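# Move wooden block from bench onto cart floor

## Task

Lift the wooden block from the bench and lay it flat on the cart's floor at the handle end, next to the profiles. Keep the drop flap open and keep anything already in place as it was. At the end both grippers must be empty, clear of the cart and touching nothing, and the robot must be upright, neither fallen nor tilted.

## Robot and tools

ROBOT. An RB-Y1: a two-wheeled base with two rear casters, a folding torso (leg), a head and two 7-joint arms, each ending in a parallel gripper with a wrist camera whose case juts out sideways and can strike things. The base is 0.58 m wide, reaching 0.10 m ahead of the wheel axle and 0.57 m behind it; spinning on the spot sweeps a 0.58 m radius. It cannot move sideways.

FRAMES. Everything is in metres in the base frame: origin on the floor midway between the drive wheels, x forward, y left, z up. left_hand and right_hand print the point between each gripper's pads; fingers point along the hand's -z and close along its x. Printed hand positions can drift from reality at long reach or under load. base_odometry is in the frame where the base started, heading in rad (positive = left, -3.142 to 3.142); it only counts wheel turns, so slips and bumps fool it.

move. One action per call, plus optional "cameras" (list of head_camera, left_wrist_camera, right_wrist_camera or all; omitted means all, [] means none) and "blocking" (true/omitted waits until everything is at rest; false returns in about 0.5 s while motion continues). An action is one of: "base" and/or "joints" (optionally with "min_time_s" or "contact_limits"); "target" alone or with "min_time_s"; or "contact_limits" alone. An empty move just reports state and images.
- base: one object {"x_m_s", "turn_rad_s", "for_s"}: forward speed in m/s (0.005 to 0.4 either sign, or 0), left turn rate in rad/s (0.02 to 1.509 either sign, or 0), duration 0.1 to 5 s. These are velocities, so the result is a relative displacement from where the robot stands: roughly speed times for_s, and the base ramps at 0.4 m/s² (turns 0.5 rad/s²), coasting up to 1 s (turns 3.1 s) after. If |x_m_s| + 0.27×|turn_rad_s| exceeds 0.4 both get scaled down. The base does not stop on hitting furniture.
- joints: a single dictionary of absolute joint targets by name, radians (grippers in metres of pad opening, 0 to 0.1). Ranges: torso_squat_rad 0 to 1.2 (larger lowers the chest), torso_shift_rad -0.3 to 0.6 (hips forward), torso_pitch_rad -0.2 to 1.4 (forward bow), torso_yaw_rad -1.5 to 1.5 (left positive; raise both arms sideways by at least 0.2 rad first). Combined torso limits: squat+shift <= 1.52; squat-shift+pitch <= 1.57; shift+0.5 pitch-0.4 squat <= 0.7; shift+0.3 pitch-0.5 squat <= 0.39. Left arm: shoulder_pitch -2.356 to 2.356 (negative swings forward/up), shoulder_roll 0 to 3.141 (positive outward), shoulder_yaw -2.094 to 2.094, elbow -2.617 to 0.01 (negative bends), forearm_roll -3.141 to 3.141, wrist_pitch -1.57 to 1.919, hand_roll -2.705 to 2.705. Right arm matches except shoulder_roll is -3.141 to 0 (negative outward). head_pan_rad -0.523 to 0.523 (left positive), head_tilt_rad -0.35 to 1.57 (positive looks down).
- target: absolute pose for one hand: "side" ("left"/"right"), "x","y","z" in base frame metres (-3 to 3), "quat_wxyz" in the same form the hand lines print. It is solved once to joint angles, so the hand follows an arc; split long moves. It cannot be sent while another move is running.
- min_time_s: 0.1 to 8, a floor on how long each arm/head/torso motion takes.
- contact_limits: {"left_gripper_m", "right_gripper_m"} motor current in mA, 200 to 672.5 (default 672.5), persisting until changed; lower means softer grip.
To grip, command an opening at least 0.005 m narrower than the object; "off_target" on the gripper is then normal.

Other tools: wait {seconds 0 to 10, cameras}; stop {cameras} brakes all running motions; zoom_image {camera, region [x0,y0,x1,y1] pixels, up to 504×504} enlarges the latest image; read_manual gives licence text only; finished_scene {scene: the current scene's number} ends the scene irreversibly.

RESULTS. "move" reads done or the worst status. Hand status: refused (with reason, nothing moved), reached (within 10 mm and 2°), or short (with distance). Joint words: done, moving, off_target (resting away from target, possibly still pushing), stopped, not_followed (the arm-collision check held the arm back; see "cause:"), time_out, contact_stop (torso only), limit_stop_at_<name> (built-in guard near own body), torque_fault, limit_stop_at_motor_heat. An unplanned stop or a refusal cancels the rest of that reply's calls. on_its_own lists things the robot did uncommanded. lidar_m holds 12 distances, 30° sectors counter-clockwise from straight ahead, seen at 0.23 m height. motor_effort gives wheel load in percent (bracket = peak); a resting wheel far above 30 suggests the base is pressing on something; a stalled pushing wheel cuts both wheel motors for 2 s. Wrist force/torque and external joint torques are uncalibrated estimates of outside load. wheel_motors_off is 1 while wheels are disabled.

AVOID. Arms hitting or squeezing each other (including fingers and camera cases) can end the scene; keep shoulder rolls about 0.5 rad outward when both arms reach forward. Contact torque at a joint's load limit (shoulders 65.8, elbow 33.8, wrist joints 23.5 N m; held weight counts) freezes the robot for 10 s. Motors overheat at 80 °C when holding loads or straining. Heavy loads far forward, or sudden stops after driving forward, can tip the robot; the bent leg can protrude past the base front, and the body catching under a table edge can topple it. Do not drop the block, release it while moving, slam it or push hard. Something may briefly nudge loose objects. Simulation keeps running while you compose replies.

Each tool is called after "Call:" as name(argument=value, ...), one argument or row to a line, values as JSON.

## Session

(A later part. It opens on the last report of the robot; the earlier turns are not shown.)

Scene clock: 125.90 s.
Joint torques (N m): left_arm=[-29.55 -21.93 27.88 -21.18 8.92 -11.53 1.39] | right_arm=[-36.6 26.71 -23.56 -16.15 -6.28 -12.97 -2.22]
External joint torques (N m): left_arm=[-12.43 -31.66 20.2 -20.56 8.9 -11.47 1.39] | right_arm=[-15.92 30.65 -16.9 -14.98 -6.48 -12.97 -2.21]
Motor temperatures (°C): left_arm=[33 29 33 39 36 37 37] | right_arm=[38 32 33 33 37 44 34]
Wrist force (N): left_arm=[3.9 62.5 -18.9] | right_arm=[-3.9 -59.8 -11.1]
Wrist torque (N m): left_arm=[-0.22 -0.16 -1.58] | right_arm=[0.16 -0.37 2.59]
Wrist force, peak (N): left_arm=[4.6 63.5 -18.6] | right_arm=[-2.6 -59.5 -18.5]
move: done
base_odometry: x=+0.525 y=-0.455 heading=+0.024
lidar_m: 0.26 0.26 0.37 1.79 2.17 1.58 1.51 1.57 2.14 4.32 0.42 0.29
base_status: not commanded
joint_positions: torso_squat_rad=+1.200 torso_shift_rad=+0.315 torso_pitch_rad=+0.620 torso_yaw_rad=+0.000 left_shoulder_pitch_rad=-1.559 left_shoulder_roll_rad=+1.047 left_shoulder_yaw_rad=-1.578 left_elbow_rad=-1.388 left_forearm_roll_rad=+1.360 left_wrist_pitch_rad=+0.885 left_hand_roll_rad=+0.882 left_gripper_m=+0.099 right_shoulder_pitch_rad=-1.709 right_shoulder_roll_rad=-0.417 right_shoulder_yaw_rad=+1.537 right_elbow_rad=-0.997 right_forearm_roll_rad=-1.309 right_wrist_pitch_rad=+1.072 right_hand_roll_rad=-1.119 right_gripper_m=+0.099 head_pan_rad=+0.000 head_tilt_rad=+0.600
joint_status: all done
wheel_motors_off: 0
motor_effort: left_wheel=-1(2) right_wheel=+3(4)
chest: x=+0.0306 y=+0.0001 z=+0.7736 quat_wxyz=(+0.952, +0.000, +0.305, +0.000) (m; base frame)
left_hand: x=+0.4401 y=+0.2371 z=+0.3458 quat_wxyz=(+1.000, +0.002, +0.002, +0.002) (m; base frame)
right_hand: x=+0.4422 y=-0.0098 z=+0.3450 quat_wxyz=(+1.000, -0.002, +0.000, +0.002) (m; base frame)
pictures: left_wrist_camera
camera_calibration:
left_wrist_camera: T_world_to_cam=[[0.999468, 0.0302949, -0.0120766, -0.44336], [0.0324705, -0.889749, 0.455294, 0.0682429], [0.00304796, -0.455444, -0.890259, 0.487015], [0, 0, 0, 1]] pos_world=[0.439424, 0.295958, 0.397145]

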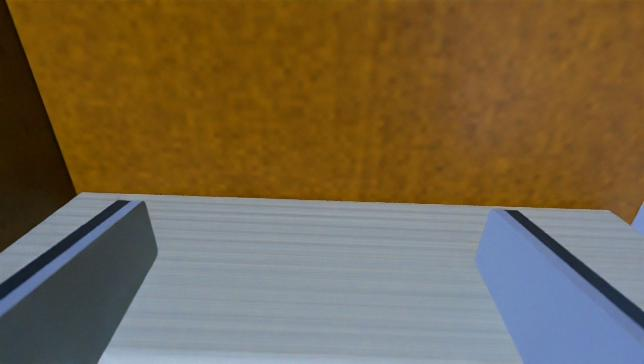

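Call:
move(
  joints={"torso_pitch_rad": 0.627},
  min_time_s=0.5,
  cameras=["left_wrist_camera", "right_wrist_camera"],
)

Scene clock: 128.47 s.
Joint torques (N m): left_arm=[-26.65 -24.2 27.96 -21.77 10.37 -11.26 1.62] | right_arm=[-26.62 28.55 -20.17 -14.24 -4.82 -15.71 -2.18]
External joint torques (N m): left_arm=[-9.59 -33.93 20.31 -21.13 10.35 -11.21 1.62] | right_arm=[-5.95 32.46 -13.51 -13.05 -5.01 -15.71 -2.18]
Motor temperatures (°C): left_arm=[33 29 33 39 36 37 37] | right_arm=[38 32 33 33 37 45 34]
Wrist force (N): left_arm=[4.1 66.7 -8.9] | right_arm=[-12.2 -71.4 34.3]
Wrist torque (N m): left_arm=[-0.33 -1.04 -1.85] | right_arm=[0.93 0.85 2.39]
Wrist force, peak (N): left_arm=[7.1 64.9 -19.9] | right_arm=[-13.4 -71.6 36.2]
move: done
base_odometry: x=+0.525 y=-0.455 heading=+0.024
lidar_m: 0.26 0.27 0.38 1.78 2.16 1.56 1.50 1.59 2.14 4.32 0.40 0.29
base_status: not commanded
joint_positions: torso_squat_rad=+1.200 torso_shift_rad=+0.315 torso_pitch_rad=+0.626 torso_yaw_rad=+0.000 left_shoulder_pitch_rad=-1.559 left_shoulder_roll_rad=+1.048 left_shoulder_yaw_rad=-1.577 left_elbow_rad=-1.388 left_forearm_roll_rad=+1.360 left_wrist_pitch_rad=+0.885 left_hand_roll_rad=+0.882 left_gripper_m=+0.099 right_shoulder_pitch_rad=-1.711 right_shoulder_roll_rad=-0.417 right_shoulder_yaw_rad=+1.536 right_elbow_rad=-0.998 right_forearm_roll_rad=-1.309 right_wrist_pitch_rad=+1.073 right_hand_roll_rad=-1.119 right_gripper_m=+0.099 head_pan_rad=+0.000 head_tilt_rad=+0.600
joint_status: all done
wheel_motors_off: 0
motor_effort: left_wheel=-2(3) right_wheel=+2(4)
chest: x=+0.0317 y=+0.0001 z=+0.7726 quat_wxyz=(+0.951, +0.000, +0.308, +0.000) (m; base frame)
left_hand: x=+0.4395 y=+0.2373 z=+0.3431 quat_wxyz=(+1.000, +0.002, +0.004, +0.002) (m; base frame)
right_hand: x=+0.4420 y=-0.0092 z=+0.3431 quat_wxyz=(+1.000, -0.001, +0.002, +0.002) (m; base frame)
pictures: left_wrist_camera, right_wrist_camera
camera_calibration:
left_wrist_camera: T_world_to_cam=[[0.99941, 0.0304496, -0.0158657, -0.441622], [0.034334, -0.889945, 0.454774, 0.0691033], [-0.000271863, -0.455051, -0.890465, 0.486128], [0, 0, 0, 1]] pos_world=[0.439121, 0.296159, 0.394447]
right_wrist_camera: T_world_to_cam=[[-0.999173, -0.0337036, -0.0227659, 0.447973], [-0.040588, 0.862243, 0.504866, -0.120296], [0.00261392, 0.505373, -0.862897, 0.371781], [0, 0, 0, 1]] pos_world=[0.441748, -0.0690654, 0.39174]

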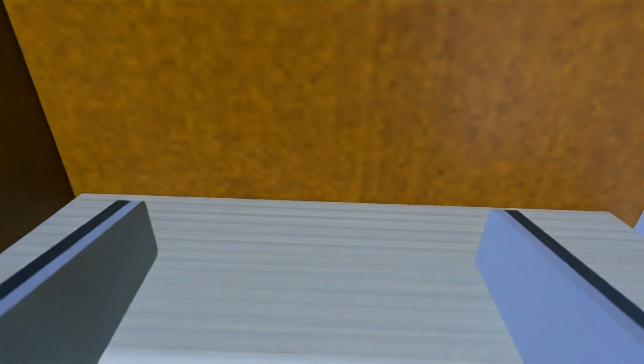

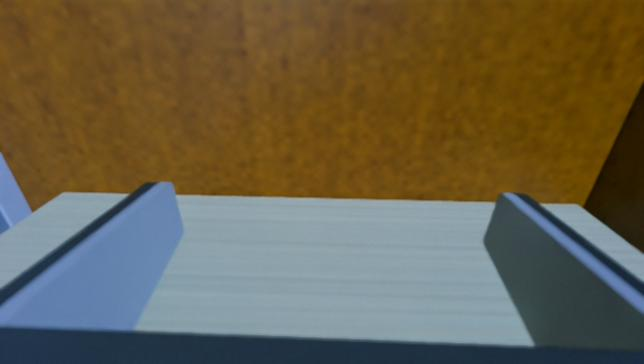

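Call:
move(
  target={"side": "left", "x": 0.4395, "y": 0.241, "z": 0.344, "quat_wxyz": [1, 0, 0.003, 0]},
  min_time_s=0.8,
  cameras=[],
)

Call:
move(
  target={"side": "right", "x": 0.442, "y": -0.014, "z": 0.345, "quat_wxyz": [1, 0, 0.003, 0]},
  min_time_s=0.8,
  cameras=["left_wrist_camera", "right_wrist_camera"],
)

Scene clock: 132.17 s.
Joint torques (N m): left_arm=[-19.8 -7.24 17.28 -11.81 4.64 -5.53 -0.05] | right_arm=[-23.55 20.26 -14.75 -11.64 -3.85 -7.93 -1.21]
External joint torques (N m): left_arm=[-2.89 -17.18 9.67 -11.24 4.62 -5.49 -0.05] | right_arm=[-2.89 24.13 -8.08 -10.42 -4.03 -7.93 -1.21]
Motor temperatures (°C): left_arm=[33 29 33 39 36 37 37] | right_arm=[38 32 33 33 37 45 34]
Wrist force (N): left_arm=[3.5 31.0 -8.2] | right_arm=[2.8 -37.3 11.0]
Wrist torque (N m): left_arm=[-0.33 -0.26 0.06] | right_arm=[0.34 1.13 0.74]
Wrist force, peak (N): left_arm=[4.6 67.7 -8.7] | right_arm=[-12.3 -72.0 33.9]
move: done
base_odometry: x=+0.525 y=-0.455 heading=+0.024
lidar_m: 0.27 0.27 0.38 1.79 2.16 1.56 1.48 1.58 2.13 4.32 0.39 0.29
base_status: not commanded
joint_positions: torso_squat_rad=+1.200 torso_shift_rad=+0.315 torso_pitch_rad=+0.626 torso_yaw_rad=+0.000 left_shoulder_pitch_rad=-1.555 left_shoulder_roll_rad=+1.064 left_shoulder_yaw_rad=-1.578 left_elbow_rad=-1.390 left_forearm_roll_rad=+1.364 left_wrist_pitch_rad=+0.879 left_hand_roll_rad=+0.868 left_gripper_m=+0.099 right_shoulder_pitch_rad=-1.712 right_shoulder_roll_rad=-0.415 right_shoulder_yaw_rad=+1.535 right_elbow_rad=-0.998 right_forearm_roll_rad=-1.309 right_wrist_pitch_rad=+1.071 right_hand_roll_rad=-1.119 right_gripper_m=+0.099 head_pan_rad=+0.000 head_tilt_rad=+0.600
joint_status: all done
wheel_motors_off: 0
motor_effort: left_wheel=-2(3) right_wheel=+4(5)
chest: x=+0.0318 y=+0.0001 z=+0.7725 quat_wxyz=(+0.951, +0.000, +0.308, +0.000) (m; base frame)
left_hand: x=+0.4397 y=+0.2451 z=+0.3434 quat_wxyz=(+1.000, +0.004, +0.003, +0.002) (m; base frame)
left_hand_status: reached (checked arc, planned for 0.8 s): 4 mm and 0.5 deg off.
right_hand: x=+0.4417 y=-0.0071 z=+0.3433 quat_wxyz=(+1.000, +0.001, +0.002, +0.003) (m; base frame)
pictures: none
No camera images: "cameras" was empty.

Scene clock: 133.30 s.
Joint torques (N m): left_arm=[-17.54 0.05 12.25 -5.95 2.04 -2.48 -0.05] | right_arm=[-21.3 -3.68 -7.47 -2.85 -0.73 -0.55 -0.48]
External joint torques (N m): left_arm=[-0.61 -9.86 4.62 -5.35 2.01 -2.43 -0.05] | right_arm=[-0.67 0.38 -0.68 -1.62 -0.91 -0.55 -0.48]
Motor temperatures (°C): left_arm=[33 29 33 39 36 37 37] | right_arm=[38 32 33 33 37 45 34]
Wrist force (N): left_arm=[2.5 13.6 -6.1] | right_arm=[0.4 -1.5 -6.4]
Wrist torque (N m): left_arm=[-0.36 -0.07 0.39] | right_arm=[-0.13 0.07 0.06]
Wrist force, peak (N): left_arm=[2.3 31.0 -7.6] | right_arm=[2.8 -38.3 11.4]
move: done
base_odometry: x=+0.525 y=-0.455 heading=+0.024
lidar_m: 0.26 0.26 0.36 1.79 2.16 1.57 1.50 1.57 2.14 4.33 0.40 0.29
base_status: not commanded
joint_positions: torso_squat_rad=+1.200 torso_shift_rad=+0.315 torso_pitch_rad=+0.627 torso_yaw_rad=+0.000 left_shoulder_pitch_rad=-1.555 left_shoulder_roll_rad=+1.062 left_shoulder_yaw_rad=-1.576 left_elbow_rad=-1.391 left_forearm_roll_rad=+1.365 left_wrist_pitch_rad=+0.879 left_hand_roll_rad=+0.868 left_gripper_m=+0.099 right_shoulder_pitch_rad=-1.711 right_shoulder_roll_rad=-0.440 right_shoulder_yaw_rad=+1.535 right_elbow_rad=-1.025 right_forearm_roll_rad=-1.310 right_wrist_pitch_rad=+1.075 right_hand_roll_rad=-1.126 right_gripper_m=+0.099 head_pan_rad=+0.000 head_tilt_rad=+0.600
joint_status: all done
wheel_motors_off: 0
motor_effort: left_wheel=-2(3) right_wheel=+1(4)
chest: x=+0.0320 y=+0.0001 z=+0.7724 quat_wxyz=(+0.951, +0.000, +0.308, +0.000) (m; base frame)
left_hand: x=+0.4396 y=+0.2431 z=+0.3434 quat_wxyz=(+1.000, +0.002, +0.003, +0.001) (m; base frame)
right_hand: x=+0.4420 y=-0.0139 z=+0.3445 quat_wxyz=(+1.000, +0.000, +0.004, +0.000) (m; base frame)
right_hand_status: reached (checked arc, planned for 0.8 s): 1 mm and 0.1 deg off.
pictures: left_wrist_camera, right_wrist_camera
camera_calibration:
left_wrist_camera: T_world_to_cam=[[0.999451, 0.0294212, -0.0152504, -0.441848], [0.0331385, -0.889532, 0.455669, 0.0743072], [-0.000159355, -0.455924, -0.890019, 0.48903], [0, 0, 0, 1]] pos_world=[0.43922, 0.302059, 0.394648]
right_wrist_camera: T_world_to_cam=[[-0.999386, -0.0292651, -0.0192452, 0.446759], [-0.0349816, 0.861638, 0.506317, -0.119881], [0.00176499, 0.506679, -0.862133, 0.375411], [0, 0, 0, 1]] pos_world=[0.441628, -0.0738445, 0.39295]

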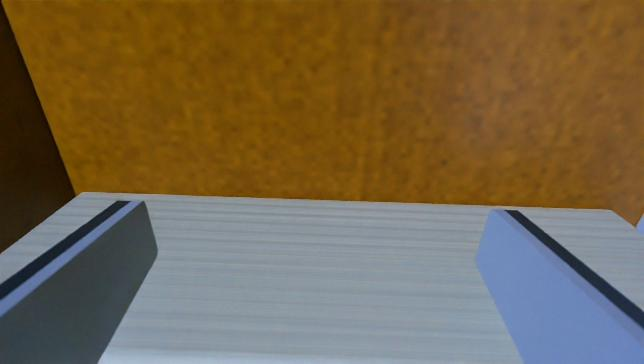

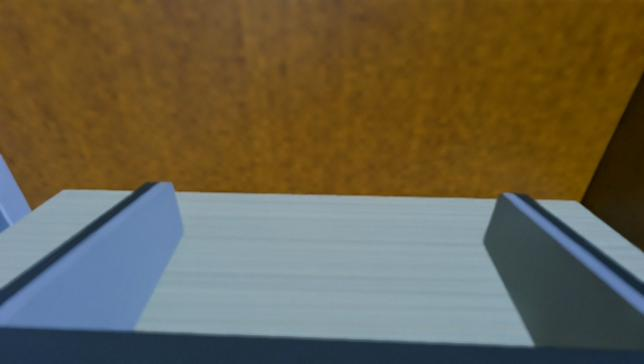

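Call:
move(
  target={"side": "left", "x": 0.44, "y": 0.262, "z": 0.35, "quat_wxyz": [1, 0, 0, 0]},
  min_time_s=0.6,
  cameras=[],
)

Call:
move(
  target={"side": "left", "x": 0.42, "y": 0.25, "z": 0.52, "quat_wxyz": [1, 0, 0, 0]},
  cameras=[],
)

Call:
move(
  target={"side": "right", "x": 0.445, "y": 0.015, "z": 0.345, "quat_wxyz": [1, 0, 0, 0]},
  min_time_s=1.2,
  cameras=["head_camera"],
)

Scene clock: 137.90 s.
Joint torques (N m): left_arm=[-14.8 8.79 9.56 -1.16 0.26 -0.59 -0.23] | right_arm=[-21.26 -3.76 -7.66 -2.25 -0.51 -0.48 -0.53]
External joint torques (N m): left_arm=[1.72 -1.65 1.9 -0.73 0.24 -0.53 -0.23] | right_arm=[-0.63 0.3 -0.86 -1.02 -0.69 -0.48 -0.53]
Motor temperatures (°C): left_arm=[33 29 33 39 36 36 37] | right_arm=[37 32 32 33 36 43 34]
Wrist force (N): left_arm=[0.7 0.5 -7.6] | right_arm=[-0.4 -0.3 -4.2]
Wrist torque (N m): left_arm=[-0.20 0.17 0.09] | right_arm=[-0.17 0.04 -0.01]
Wrist force, peak (N): left_arm=[6.8 13.4 -9.3] | right_arm=[-0.5 -1.5 -6.9]
move: done
base_odometry: x=+0.525 y=-0.455 heading=+0.024
lidar_m: 0.26 0.27 0.39 1.78 2.16 1.55 1.49 1.57 2.14 4.33 0.39 0.28
base_status: not commanded
joint_positions: torso_squat_rad=+1.200 torso_shift_rad=+0.315 torso_pitch_rad=+0.627 torso_yaw_rad=+0.000 left_shoulder_pitch_rad=-1.548 left_shoulder_roll_rad=+1.116 left_shoulder_yaw_rad=-1.574 left_elbow_rad=-1.413 left_forearm_roll_rad=+1.380 left_wrist_pitch_rad=+0.864 left_hand_roll_rad=+0.829 left_gripper_m=+0.099 right_shoulder_pitch_rad=-1.711 right_shoulder_roll_rad=-0.440 right_shoulder_yaw_rad=+1.535 right_elbow_rad=-1.025 right_forearm_roll_rad=-1.310 right_wrist_pitch_rad=+1.075 right_hand_roll_rad=-1.126 right_gripper_m=+0.099 head_pan_rad=+0.000 head_tilt_rad=+0.600
joint_status: all done
wheel_motors_off: 0
motor_effort: left_wheel=-2(3) right_wheel=+1(3)
chest: x=+0.0321 y=+0.0001 z=+0.7724 quat_wxyz=(+0.951, +0.000, +0.308, +0.000) (m; base frame)
left_hand: x=+0.4402 y=+0.2618 z=+0.3496 quat_wxyz=(+1.000, +0.001, +0.000, +0.000) (m; base frame)
left_hand_status: reached (checked arc, planned for 0.6 s): 1 mm and 0.2 deg off.
right_hand: x=+0.4420 y=-0.0140 z=+0.3444 quat_wxyz=(+1.000, +0.000, +0.004, +0.000) (m; base frame)
pictures: none
No camera images: "cameras" was empty.

Scene clock: 139.13 s.
Joint torques (N m): left_arm=[-12.9 6.25 10.47 0.01 -0.09 -0.4 0.06] | right_arm=[-21.35 -3.01 -7.44 -1.87 -0.2 -0.42 -0.33]
External joint torques (N m): left_arm=[1.83 -2.25 0.88 0.03 -0.12 -0.34 0.06] | right_arm=[-0.73 1.05 -0.65 -0.64 -0.38 -0.42 -0.33]
Motor temperatures (°C): left_arm=[33 29 33 39 36 36 37] | right_arm=[37 32 32 33 36 43 34]
Wrist force (N): left_arm=[1.7 1.2 -8.0] | right_arm=[-0.5 -0.3 -4.2]
Wrist torque (N m): left_arm=[-0.26 0.28 0.11] | right_arm=[-0.16 0.13 0.02]
Wrist force, peak (N): left_arm=[1.0 0.6 -9.8] | right_arm=[-0.5 -0.4 -6.2]
move: done
base_odometry: x=+0.525 y=-0.455 heading=+0.024
lidar_m: 0.25 0.27 0.37 1.78 2.16 1.56 1.50 1.58 2.15 4.33 0.41 0.29
base_status: not commanded
joint_positions: torso_squat_rad=+1.200 torso_shift_rad=+0.315 torso_pitch_rad=+0.627 torso_yaw_rad=+0.000 left_shoulder_pitch_rad=-1.811 left_shoulder_roll_rad=+1.474 left_shoulder_yaw_rad=-1.463 left_elbow_rad=-1.935 left_forearm_roll_rad=+1.511 left_wrist_pitch_rad=+1.184 left_hand_roll_rad=+0.977 left_gripper_m=+0.099 right_shoulder_pitch_rad=-1.711 right_shoulder_roll_rad=-0.440 right_shoulder_yaw_rad=+1.535 right_elbow_rad=-1.025 right_forearm_roll_rad=-1.310 right_wrist_pitch_rad=+1.075 right_hand_roll_rad=-1.126 right_gripper_m=+0.099 head_pan_rad=+0.000 head_tilt_rad=+0.600
joint_status: all done
wheel_motors_off: 0
motor_effort: left_wheel=-2(3) right_wheel=+2(4)
chest: x=+0.0321 y=+0.0000 z=+0.7724 quat_wxyz=(+0.951, +0.000, +0.308, +0.000) (m; base frame)
left_hand: x=+0.4203 y=+0.2500 z=+0.5196 quat_wxyz=(+1.000, +0.000, +0.000, +0.000) (m; base frame)
left_hand_status: reached (checked arc, planned for 0.9 s): 1 mm and 0.0 deg off.
right_hand: x=+0.4420 y=-0.0140 z=+0.3443 quat_wxyz=(+1.000, +0.000, +0.004, +0.000) (m; base frame)
pictures: none
No camera images: "cameras" was empty.

Scene clock: 140.67 s.
Joint torques (N m): left_arm=[-12.91 6.13 10.61 -0.15 0.04 -0.41 0.12] | right_arm=[-25.19 3.11 -9.74 -3.04 -0.78 -1.38 0.39]
External joint torques (N m): left_arm=[1.82 -2.35 1.02 -0.13 0.01 -0.35 0.12] | right_arm=[-4.28 6.43 -3.59 -1.92 -0.97 -1.38 0.39]
Motor temperatures (°C): left_arm=[33 29 33 39 36 36 37] | right_arm=[37 32 32 33 36 43 34]
Wrist force (N): left_arm=[0.9 0.6 -8.1] | right_arm=[-0.5 -5.5 -6.6]
Wrist torque (N m): left_arm=[-0.23 0.17 0.07] | right_arm=[-0.13 0.05 -0.27]
Wrist force, peak (N): left_arm=[0.9 0.6 -8.1] | right_arm=[-3.2 -11.7 3.2]
move: done
base_odometry: x=+0.525 y=-0.455 heading=+0.024
lidar_m: 0.26 0.27 0.38 1.77 2.17 1.57 1.50 1.56 2.15 4.32 0.40 0.29
base_status: not commanded
joint_positions: torso_squat_rad=+1.200 torso_shift_rad=+0.315 torso_pitch_rad=+0.627 torso_yaw_rad=+0.000 left_shoulder_pitch_rad=-1.811 left_shoulder_roll_rad=+1.474 left_shoulder_yaw_rad=-1.463 left_elbow_rad=-1.935 left_forearm_roll_rad=+1.511 left_wrist_pitch_rad=+1.184 left_hand_roll_rad=+0.977 left_gripper_m=+0.099 right_shoulder_pitch_rad=-1.730 right_shoulder_roll_rad=-0.330 right_shoulder_yaw_rad=+1.524 right_elbow_rad=-0.891 right_forearm_roll_rad=-1.320 right_wrist_pitch_rad=+1.083 right_hand_roll_rad=-1.101 right_gripper_m=+0.099 head_pan_rad=+0.000 head_tilt_rad=+0.600
joint_status: all done
wheel_motors_off: 0
motor_effort: left_wheel=-3(3) right_wheel=+3(5)
chest: x=+0.0321 y=+0.0000 z=+0.7724 quat_wxyz=(+0.951, +0.000, +0.308, +0.000) (m; base frame)
left_hand: x=+0.4203 y=+0.2499 z=+0.5195 quat_wxyz=(+1.000, +0.000, +0.000, +0.000) (m; base frame)
right_hand: x=+0.4450 y=+0.0134 z=+0.3446 quat_wxyz=(+1.000, -0.001, -0.001, -0.001) (m; base frame)
right_hand_status: reached (checked arc, planned for 1.2 s): 2 mm and 0.2 deg off.
pictures: head_camera
camera_calibration:
head_camera: T_world_to_cam=[[-0.0171662, -0.999501, -0.0265229, 0.0264395], [-0.920448, 0.0261573, -0.389989, 0.565007], [0.390488, 0.0177184, -0.920438, 0.727921], [0, 0, 0, 1]] pos_world=[0.236269, -0.00125028, 0.891053]

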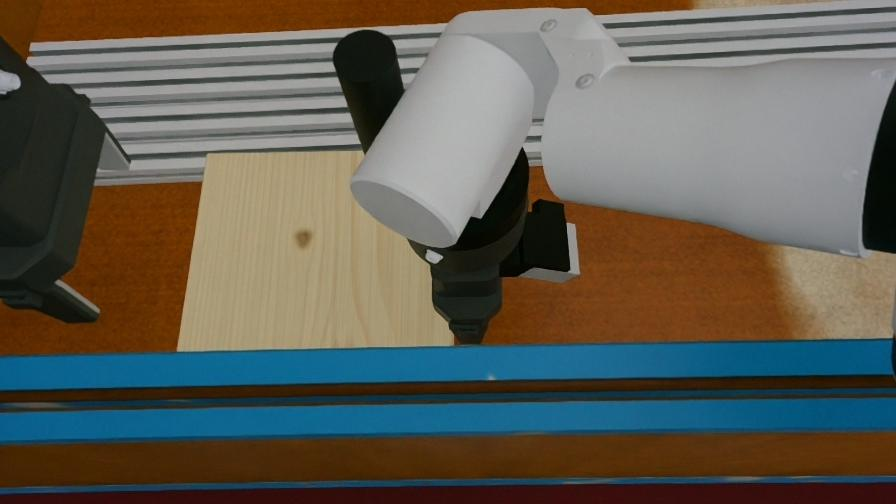

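Call:
move(
  target={"side": "right", "x": 0.445, "y": 0.046, "z": 0.345, "quat_wxyz": [1, 0, 0, 0]},
  min_time_s=1.2,
  cameras=[],
)

Call:
move(
  target={"side": "right", "x": 0.445, "y": -0.01, "z": 0.355, "quat_wxyz": [1, 0, 0, 0]},
  min_time_s=0.6,
  cameras=["head_camera", "right_wrist_camera"],
)

Call:
move(
  joints={"torso_squat_rad": 0.75, "torso_shift_rad": 0.157, "torso_pitch_rad": 0.62},
  cameras=["head_camera"],
)

Scene clock: 144.37 s.
Joint torques (N m): left_arm=[-13.01 6.61 10.35 -0.03 0.01 -0.45 0.04] | right_arm=[-24.95 4.3 -8.02 -3.45 -0.95 -1.15 0.53]
External joint torques (N m): left_arm=[1.72 -1.87 0.76 -0.02 -0.02 -0.39 0.04] | right_arm=[-3.97 6.73 -2.92 -2.49 -1.15 -1.13 0.53]
Motor temperatures (°C): left_arm=[33 29 33 38 36 35 37] | right_arm=[37 31 32 32 36 42 34]
Wrist force (N): left_arm=[1.8 0.4 -7.9] | right_arm=[1.2 -5.0 -7.0]
Wrist torque (N m): left_arm=[-0.13 0.30 0.09] | right_arm=[-0.14 0.14 -0.48]
Wrist force, peak (N): left_arm=[0.4 1.3 -8.8] | right_arm=[-3.3 -11.5 3.5]
move: done
base_odometry: x=+0.525 y=-0.455 heading=+0.024
lidar_m: 0.26 0.27 0.37 1.78 2.15 1.56 1.49 1.58 2.15 4.32 0.41 0.29
base_status: not commanded
joint_positions: torso_squat_rad=+1.200 torso_shift_rad=+0.315 torso_pitch_rad=+0.627 torso_yaw_rad=+0.000 left_shoulder_pitch_rad=-1.811 left_shoulder_roll_rad=+1.474 left_shoulder_yaw_rad=-1.463 left_elbow_rad=-1.935 left_forearm_roll_rad=+1.511 left_wrist_pitch_rad=+1.184 left_hand_roll_rad=+0.977 left_gripper_m=+0.099 right_shoulder_pitch_rad=-1.748 right_shoulder_roll_rad=-0.191 right_shoulder_yaw_rad=+1.505 right_elbow_rad=-0.703 right_forearm_roll_rad=-1.341 right_wrist_pitch_rad=+1.087 right_hand_roll_rad=-1.045 right_gripper_m=+0.099 head_pan_rad=+0.000 head_tilt_rad=+0.600
joint_status: all done
wheel_motors_off: 0
motor_effort: left_wheel=-3(4) right_wheel=+4(5)
chest: x=+0.0321 y=+0.0000 z=+0.7724 quat_wxyz=(+0.951, +0.000, +0.308, +0.000) (m; base frame)
left_hand: x=+0.4203 y=+0.2499 z=+0.5195 quat_wxyz=(+1.000, +0.000, +0.000, +0.000) (m; base frame)
right_hand: x=+0.4448 y=+0.0443 z=+0.3448 quat_wxyz=(+1.000, +0.001, -0.002, -0.001) (m; base frame)
right_hand_status: reached (checked arc, planned for 1.2 s): 2 mm and 0.3 deg off.
pictures: none
No camera images: "cameras" was empty.

Scene clock: 145.40 s.
Joint torques (N m): left_arm=[-13.44 6.49 10.56 -0.19 0 -0.46 0.2] | right_arm=[-21.19 -3.14 -6.42 -1.98 0.09 -0.13 -0.09]
External joint torques (N m): left_arm=[1.29 -2 0.97 -0.17 -0.03 -0.4 0.2] | right_arm=[-0.39 1.01 0.58 -0.72 -0.1 -0.12 -0.09]
Motor temperatures (°C): left_arm=[33 29 33 38 35 35 37] | right_arm=[37 31 32 32 36 42 34]
Wrist force (N): left_arm=[0.9 0.8 -7.5] | right_arm=[-0.9 1.5 -5.5]
Wrist torque (N m): left_arm=[-0.24 0.20 0.03] | right_arm=[-0.14 0.00 -0.08]
Wrist force, peak (N): left_arm=[1.0 0.5 -8.3] | right_arm=[1.1 -4.5 -6.4]
move: done
base_odometry: x=+0.525 y=-0.455 heading=+0.024
lidar_m: 0.26 0.28 0.38 1.78 2.16 1.57 1.50 1.59 2.13 4.32 0.41 0.30
base_status: not commanded
joint_positions: torso_squat_rad=+1.200 torso_shift_rad=+0.315 torso_pitch_rad=+0.627 torso_yaw_rad=+0.000 left_shoulder_pitch_rad=-1.811 left_shoulder_roll_rad=+1.474 left_shoulder_yaw_rad=-1.463 left_elbow_rad=-1.935 left_forearm_roll_rad=+1.511 left_wrist_pitch_rad=+1.184 left_hand_roll_rad=+0.977 left_gripper_m=+0.099 right_shoulder_pitch_rad=-1.730 right_shoulder_roll_rad=-0.448 right_shoulder_yaw_rad=+1.524 right_elbow_rad=-1.050 right_forearm_roll_rad=-1.309 right_wrist_pitch_rad=+1.096 right_hand_roll_rad=-1.141 right_gripper_m=+0.099 head_pan_rad=+0.000 head_tilt_rad=+0.600
joint_status: all done
wheel_motors_off: 0
motor_effort: left_wheel=-3(6) right_wheel=+2(6)
chest: x=+0.0321 y=+0.0000 z=+0.7724 quat_wxyz=(+0.951, +0.000, +0.308, +0.000) (m; base frame)
left_hand: x=+0.4202 y=+0.2500 z=+0.5195 quat_wxyz=(+1.000, +0.000, +0.000, +0.000) (m; base frame)
right_hand: x=+0.4449 y=-0.0099 z=+0.3551 quat_wxyz=(+1.000, +0.000, +0.001, +0.000) (m; base frame)
right_hand_status: reached (checked arc, planned for 0.7 s): 0 mm and 0.1 deg off.
pictures: head_camera, right_wrist_camera
camera_calibration:
head_camera: T_world_to_cam=[[-0.0170407, -0.999502, -0.0265754, 0.0264561], [-0.920465, 0.0260616, -0.389956, 0.564981], [0.390454, 0.0178166, -0.92045, 0.72794], [0, 0, 0, 1]] pos_world=[0.236269, -0.00125081, 0.891054]
right_wrist_camera: T_world_to_cam=[[-0.999288, -0.0293433, -0.0237113, 0.45145], [-0.0373165, 0.861169, 0.506948, -0.127849], [0.00554391, 0.507472, -0.861651, 0.380685], [0, 0, 0, 1]] pos_world=[0.444247, -0.0698409, 0.403535]

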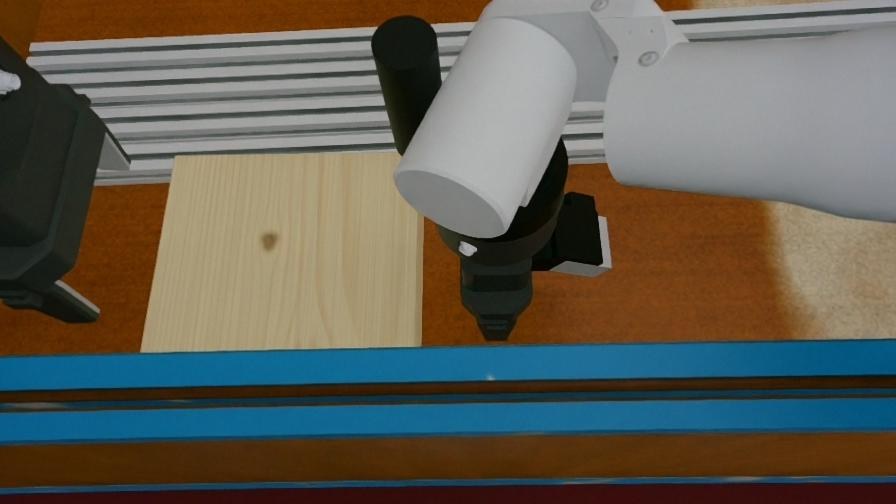

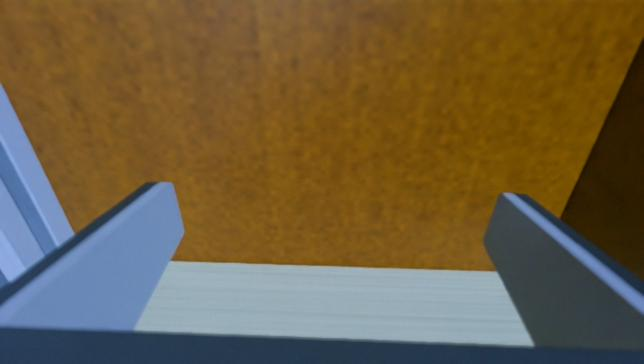

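Scene clock: 147.73 s.
Joint torques (N m): left_arm=[-13.41 6.82 10.22 0.08 0.05 -0.52 0.08] | right_arm=[-21.71 -3.38 -6.46 -1.55 0.06 -0.07 -0.06]
External joint torques (N m): left_arm=[1.37 -1.63 0.6 0.05 0.03 -0.45 0.08] | right_arm=[-0.84 0.84 0.57 -0.34 -0.15 -0.06 -0.06]
Motor temperatures (°C): left_arm=[32 29 33 38 35 35 37] | right_arm=[37 31 32 32 36 41 34]
Wrist force (N): left_arm=[1.4 0.3 -7.1] | right_arm=[-0.6 1.4 -5.3]
Wrist torque (N m): left_arm=[-0.18 0.19 0.08] | right_arm=[-0.12 0.04 -0.13]
Wrist force, peak (N): left_arm=[1.0 1.3 -8.3] | right_arm=[-0.1 1.8 -5.9]
move: done
base_odometry: x=+0.525 y=-0.455 heading=+0.024
lidar_m: 0.25 0.27 0.39 1.79 2.16 1.57 1.50 1.57 2.15 4.30 0.38 0.28
base_status: not commanded
joint_positions: torso_squat_rad=+0.750 torso_shift_rad=+0.157 torso_pitch_rad=+0.620 torso_yaw_rad=+0.000 left_shoulder_pitch_rad=-1.811 left_shoulder_roll_rad=+1.474 left_shoulder_yaw_rad=-1.463 left_elbow_rad=-1.935 left_forearm_roll_rad=+1.511 left_wrist_pitch_rad=+1.184 left_hand_roll_rad=+0.977 left_gripper_m=+0.099 right_shoulder_pitch_rad=-1.730 right_shoulder_roll_rad=-0.448 right_shoulder_yaw_rad=+1.524 right_elbow_rad=-1.050 right_forearm_roll_rad=-1.309 right_wrist_pitch_rad=+1.096 right_hand_roll_rad=-1.141 right_gripper_m=+0.099 head_pan_rad=+0.000 head_tilt_rad=+0.600
joint_status: all done
wheel_motors_off: 0
motor_effort: left_wheel=-2(4) right_wheel=+3(5)
chest: x=+0.0318 y=+0.0001 z=+1.0382 quat_wxyz=(+0.952, +0.000, +0.305, +0.000) (m; base frame)
left_hand: x=+0.4217 y=+0.2500 z=+0.7881 quat_wxyz=(+1.000, +0.000, -0.004, +0.000) (m; base frame)
right_hand: x=+0.4475 y=-0.0098 z=+0.6239 quat_wxyz=(+1.000, +0.000, -0.002, +0.000) (m; base frame)
pictures: head_camera
camera_calibration:
head_camera: T_world_to_cam=[[-0.0168536, -0.999502, -0.026696, 0.0336368], [-0.917696, 0.0260625, -0.396428, 0.67498], [0.396926, 0.0178176, -0.917678, 0.969783], [0, 0, 0, 1]] pos_world=[0.235061, -0.00125081, 1.15843]

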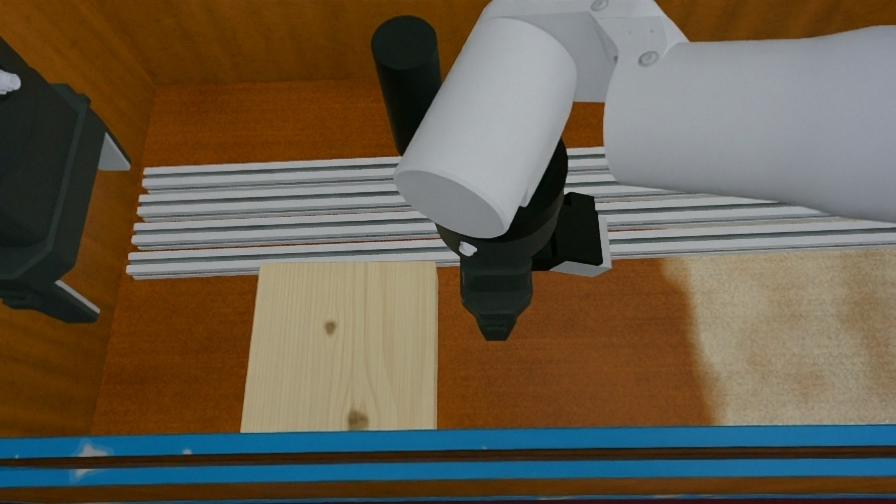

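Call:
move(
  joints={"torso_squat_rad": 0.2, "torso_shift_rad": 0.115},
  cameras=[],
)

Call:
move(
  base={"x_m_s": -0.3, "for_s": 1.5},
  cameras=["head_camera"],
)

Scene clock: 151.57 s.
Joint torques (N m): left_arm=[-14.16 6.72 10.76 -0.1 -0.01 -0.37 0.07] | right_arm=[-21.66 -3.04 -6.45 -1.55 0.19 0.13 -0.12]
External joint torques (N m): left_arm=[0.62 -1.73 1.14 -0.12 -0.03 -0.31 0.07] | right_arm=[-0.78 1.18 0.58 -0.34 -0.01 0.14 -0.12]
Motor temperatures (°C): left_arm=[32 29 32 38 35 35 37] | right_arm=[37 31 32 32 36 41 34]
Wrist force (N): left_arm=[0.9 0.8 -7.8] | right_arm=[-0.9 1.5 -5.2]
Wrist torque (N m): left_arm=[-0.23 0.21 0.10] | right_arm=[-0.14 -0.03 -0.09]
Wrist force, peak (N): left_arm=[1.0 0.5 -8.4] | right_arm=[-0.4 1.5 -5.8]
move: done
base_odometry: x=+0.525 y=-0.455 heading=+0.024
lidar_m: 0.26 0.26 0.37 1.78 2.16 1.56 1.50 1.57 2.14 4.29 0.39 0.28
base_status: not commanded
joint_positions: torso_squat_rad=+0.200 torso_shift_rad=+0.115 torso_pitch_rad=+0.620 torso_yaw_rad=+0.000 left_shoulder_pitch_rad=-1.811 left_shoulder_roll_rad=+1.474 left_shoulder_yaw_rad=-1.463 left_elbow_rad=-1.935 left_forearm_roll_rad=+1.511 left_wrist_pitch_rad=+1.184 left_hand_roll_rad=+0.977 left_gripper_m=+0.099 right_shoulder_pitch_rad=-1.730 right_shoulder_roll_rad=-0.448 right_shoulder_yaw_rad=+1.524 right_elbow_rad=-1.050 right_forearm_roll_rad=-1.309 right_wrist_pitch_rad=+1.096 right_hand_roll_rad=-1.141 right_gripper_m=+0.099 head_pan_rad=+0.000 head_tilt_rad=+0.600
joint_status: all done
wheel_motors_off: 0
motor_effort: left_wheel=-1(3) right_wheel=+4(4)
chest: x=+0.0305 y=+0.0001 z=+1.2138 quat_wxyz=(+0.952, +0.000, +0.305, +0.000) (m; base frame)
left_hand: x=+0.4203 y=+0.2500 z=+0.9636 quat_wxyz=(+1.000, +0.000, -0.003, +0.000) (m; base frame)
right_hand: x=+0.4461 y=-0.0098 z=+0.7994 quat_wxyz=(+1.000, +0.000, -0.002, +0.000) (m; base frame)
pictures: none
No camera images: "cameras" was empty.

Scene clock: 154.17 s.
Joint torques (N m): left_arm=[-13.94 6.85 10.55 0.14 0.04 -0.49 0.07] | right_arm=[-21.44 -3.25 -6.46 -1.15 0.13 0.08 -0.08]
External joint torques (N m): left_arm=[0.83 -1.59 0.93 0.11 0.02 -0.42 0.07] | right_arm=[-0.56 0.97 0.57 0.06 -0.08 0.09 -0.08]
Motor temperatures (°C): left_arm=[32 29 32 38 35 34 37] | right_arm=[37 31 32 32 36 40 34]
Wrist force (N): left_arm=[1.2 1.0 -7.6] | right_arm=[-0.1 1.6 -4.9]
Wrist torque (N m): left_arm=[-0.22 0.26 0.07] | right_arm=[-0.15 0.09 -0.10]
Wrist force, peak (N): left_arm=[0.6 1.2 -8.3] | right_arm=[-0.6 1.8 -5.6]
move: done
base_odometry: x=+0.075 y=-0.465 heading=+0.024
lidar_m: 0.71 0.75 1.33 4.30 1.52 1.10 1.05 1.12 1.50 4.03 2.18 0.74
base_status: done (sent for 1.5 of 1.5 s)
joint_positions: torso_squat_rad=+0.200 torso_shift_rad=+0.115 torso_pitch_rad=+0.620 torso_yaw_rad=+0.000 left_shoulder_pitch_rad=-1.811 left_shoulder_roll_rad=+1.474 left_shoulder_yaw_rad=-1.463 left_elbow_rad=-1.935 left_forearm_roll_rad=+1.511 left_wrist_pitch_rad=+1.184 left_hand_roll_rad=+0.977 left_gripper_m=+0.099 right_shoulder_pitch_rad=-1.730 right_shoulder_roll_rad=-0.448 right_shoulder_yaw_rad=+1.524 right_elbow_rad=-1.050 right_forearm_roll_rad=-1.309 right_wrist_pitch_rad=+1.096 right_hand_roll_rad=-1.141 right_gripper_m=+0.099 head_pan_rad=+0.000 head_tilt_rad=+0.600
joint_status: not commanded
wheel_motors_off: 0
motor_effort: left_wheel=+5(43) right_wheel=-3(18)
chest: x=+0.0305 y=+0.0001 z=+1.2139 quat_wxyz=(+0.952, +0.000, +0.305, +0.000) (m; base frame)
left_hand: x=+0.4203 y=+0.2500 z=+0.9637 quat_wxyz=(+1.000, +0.000, -0.004, +0.000) (m; base frame)
right_hand: x=+0.4461 y=-0.0098 z=+0.7995 quat_wxyz=(+1.000, +0.000, -0.002, +0.000) (m; base frame)
pictures: head_camera
camera_calibration:
head_camera: T_world_to_cam=[[-0.0168536, -0.999502, -0.026696, 0.0383027], [-0.917696, 0.0260625, -0.396428, 0.7434], [0.396926, 0.0178176, -0.917678, 1.13144], [0, 0, 0, 1]] pos_world=[0.233761, -0.00125081, 1.33403]

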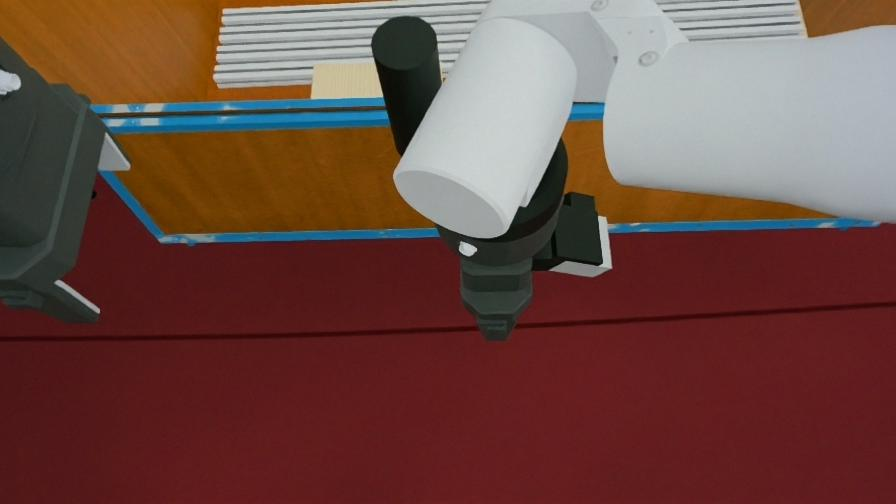

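Call:
finished_scene(
  scene=2,
)

The scene is finished: the task was done.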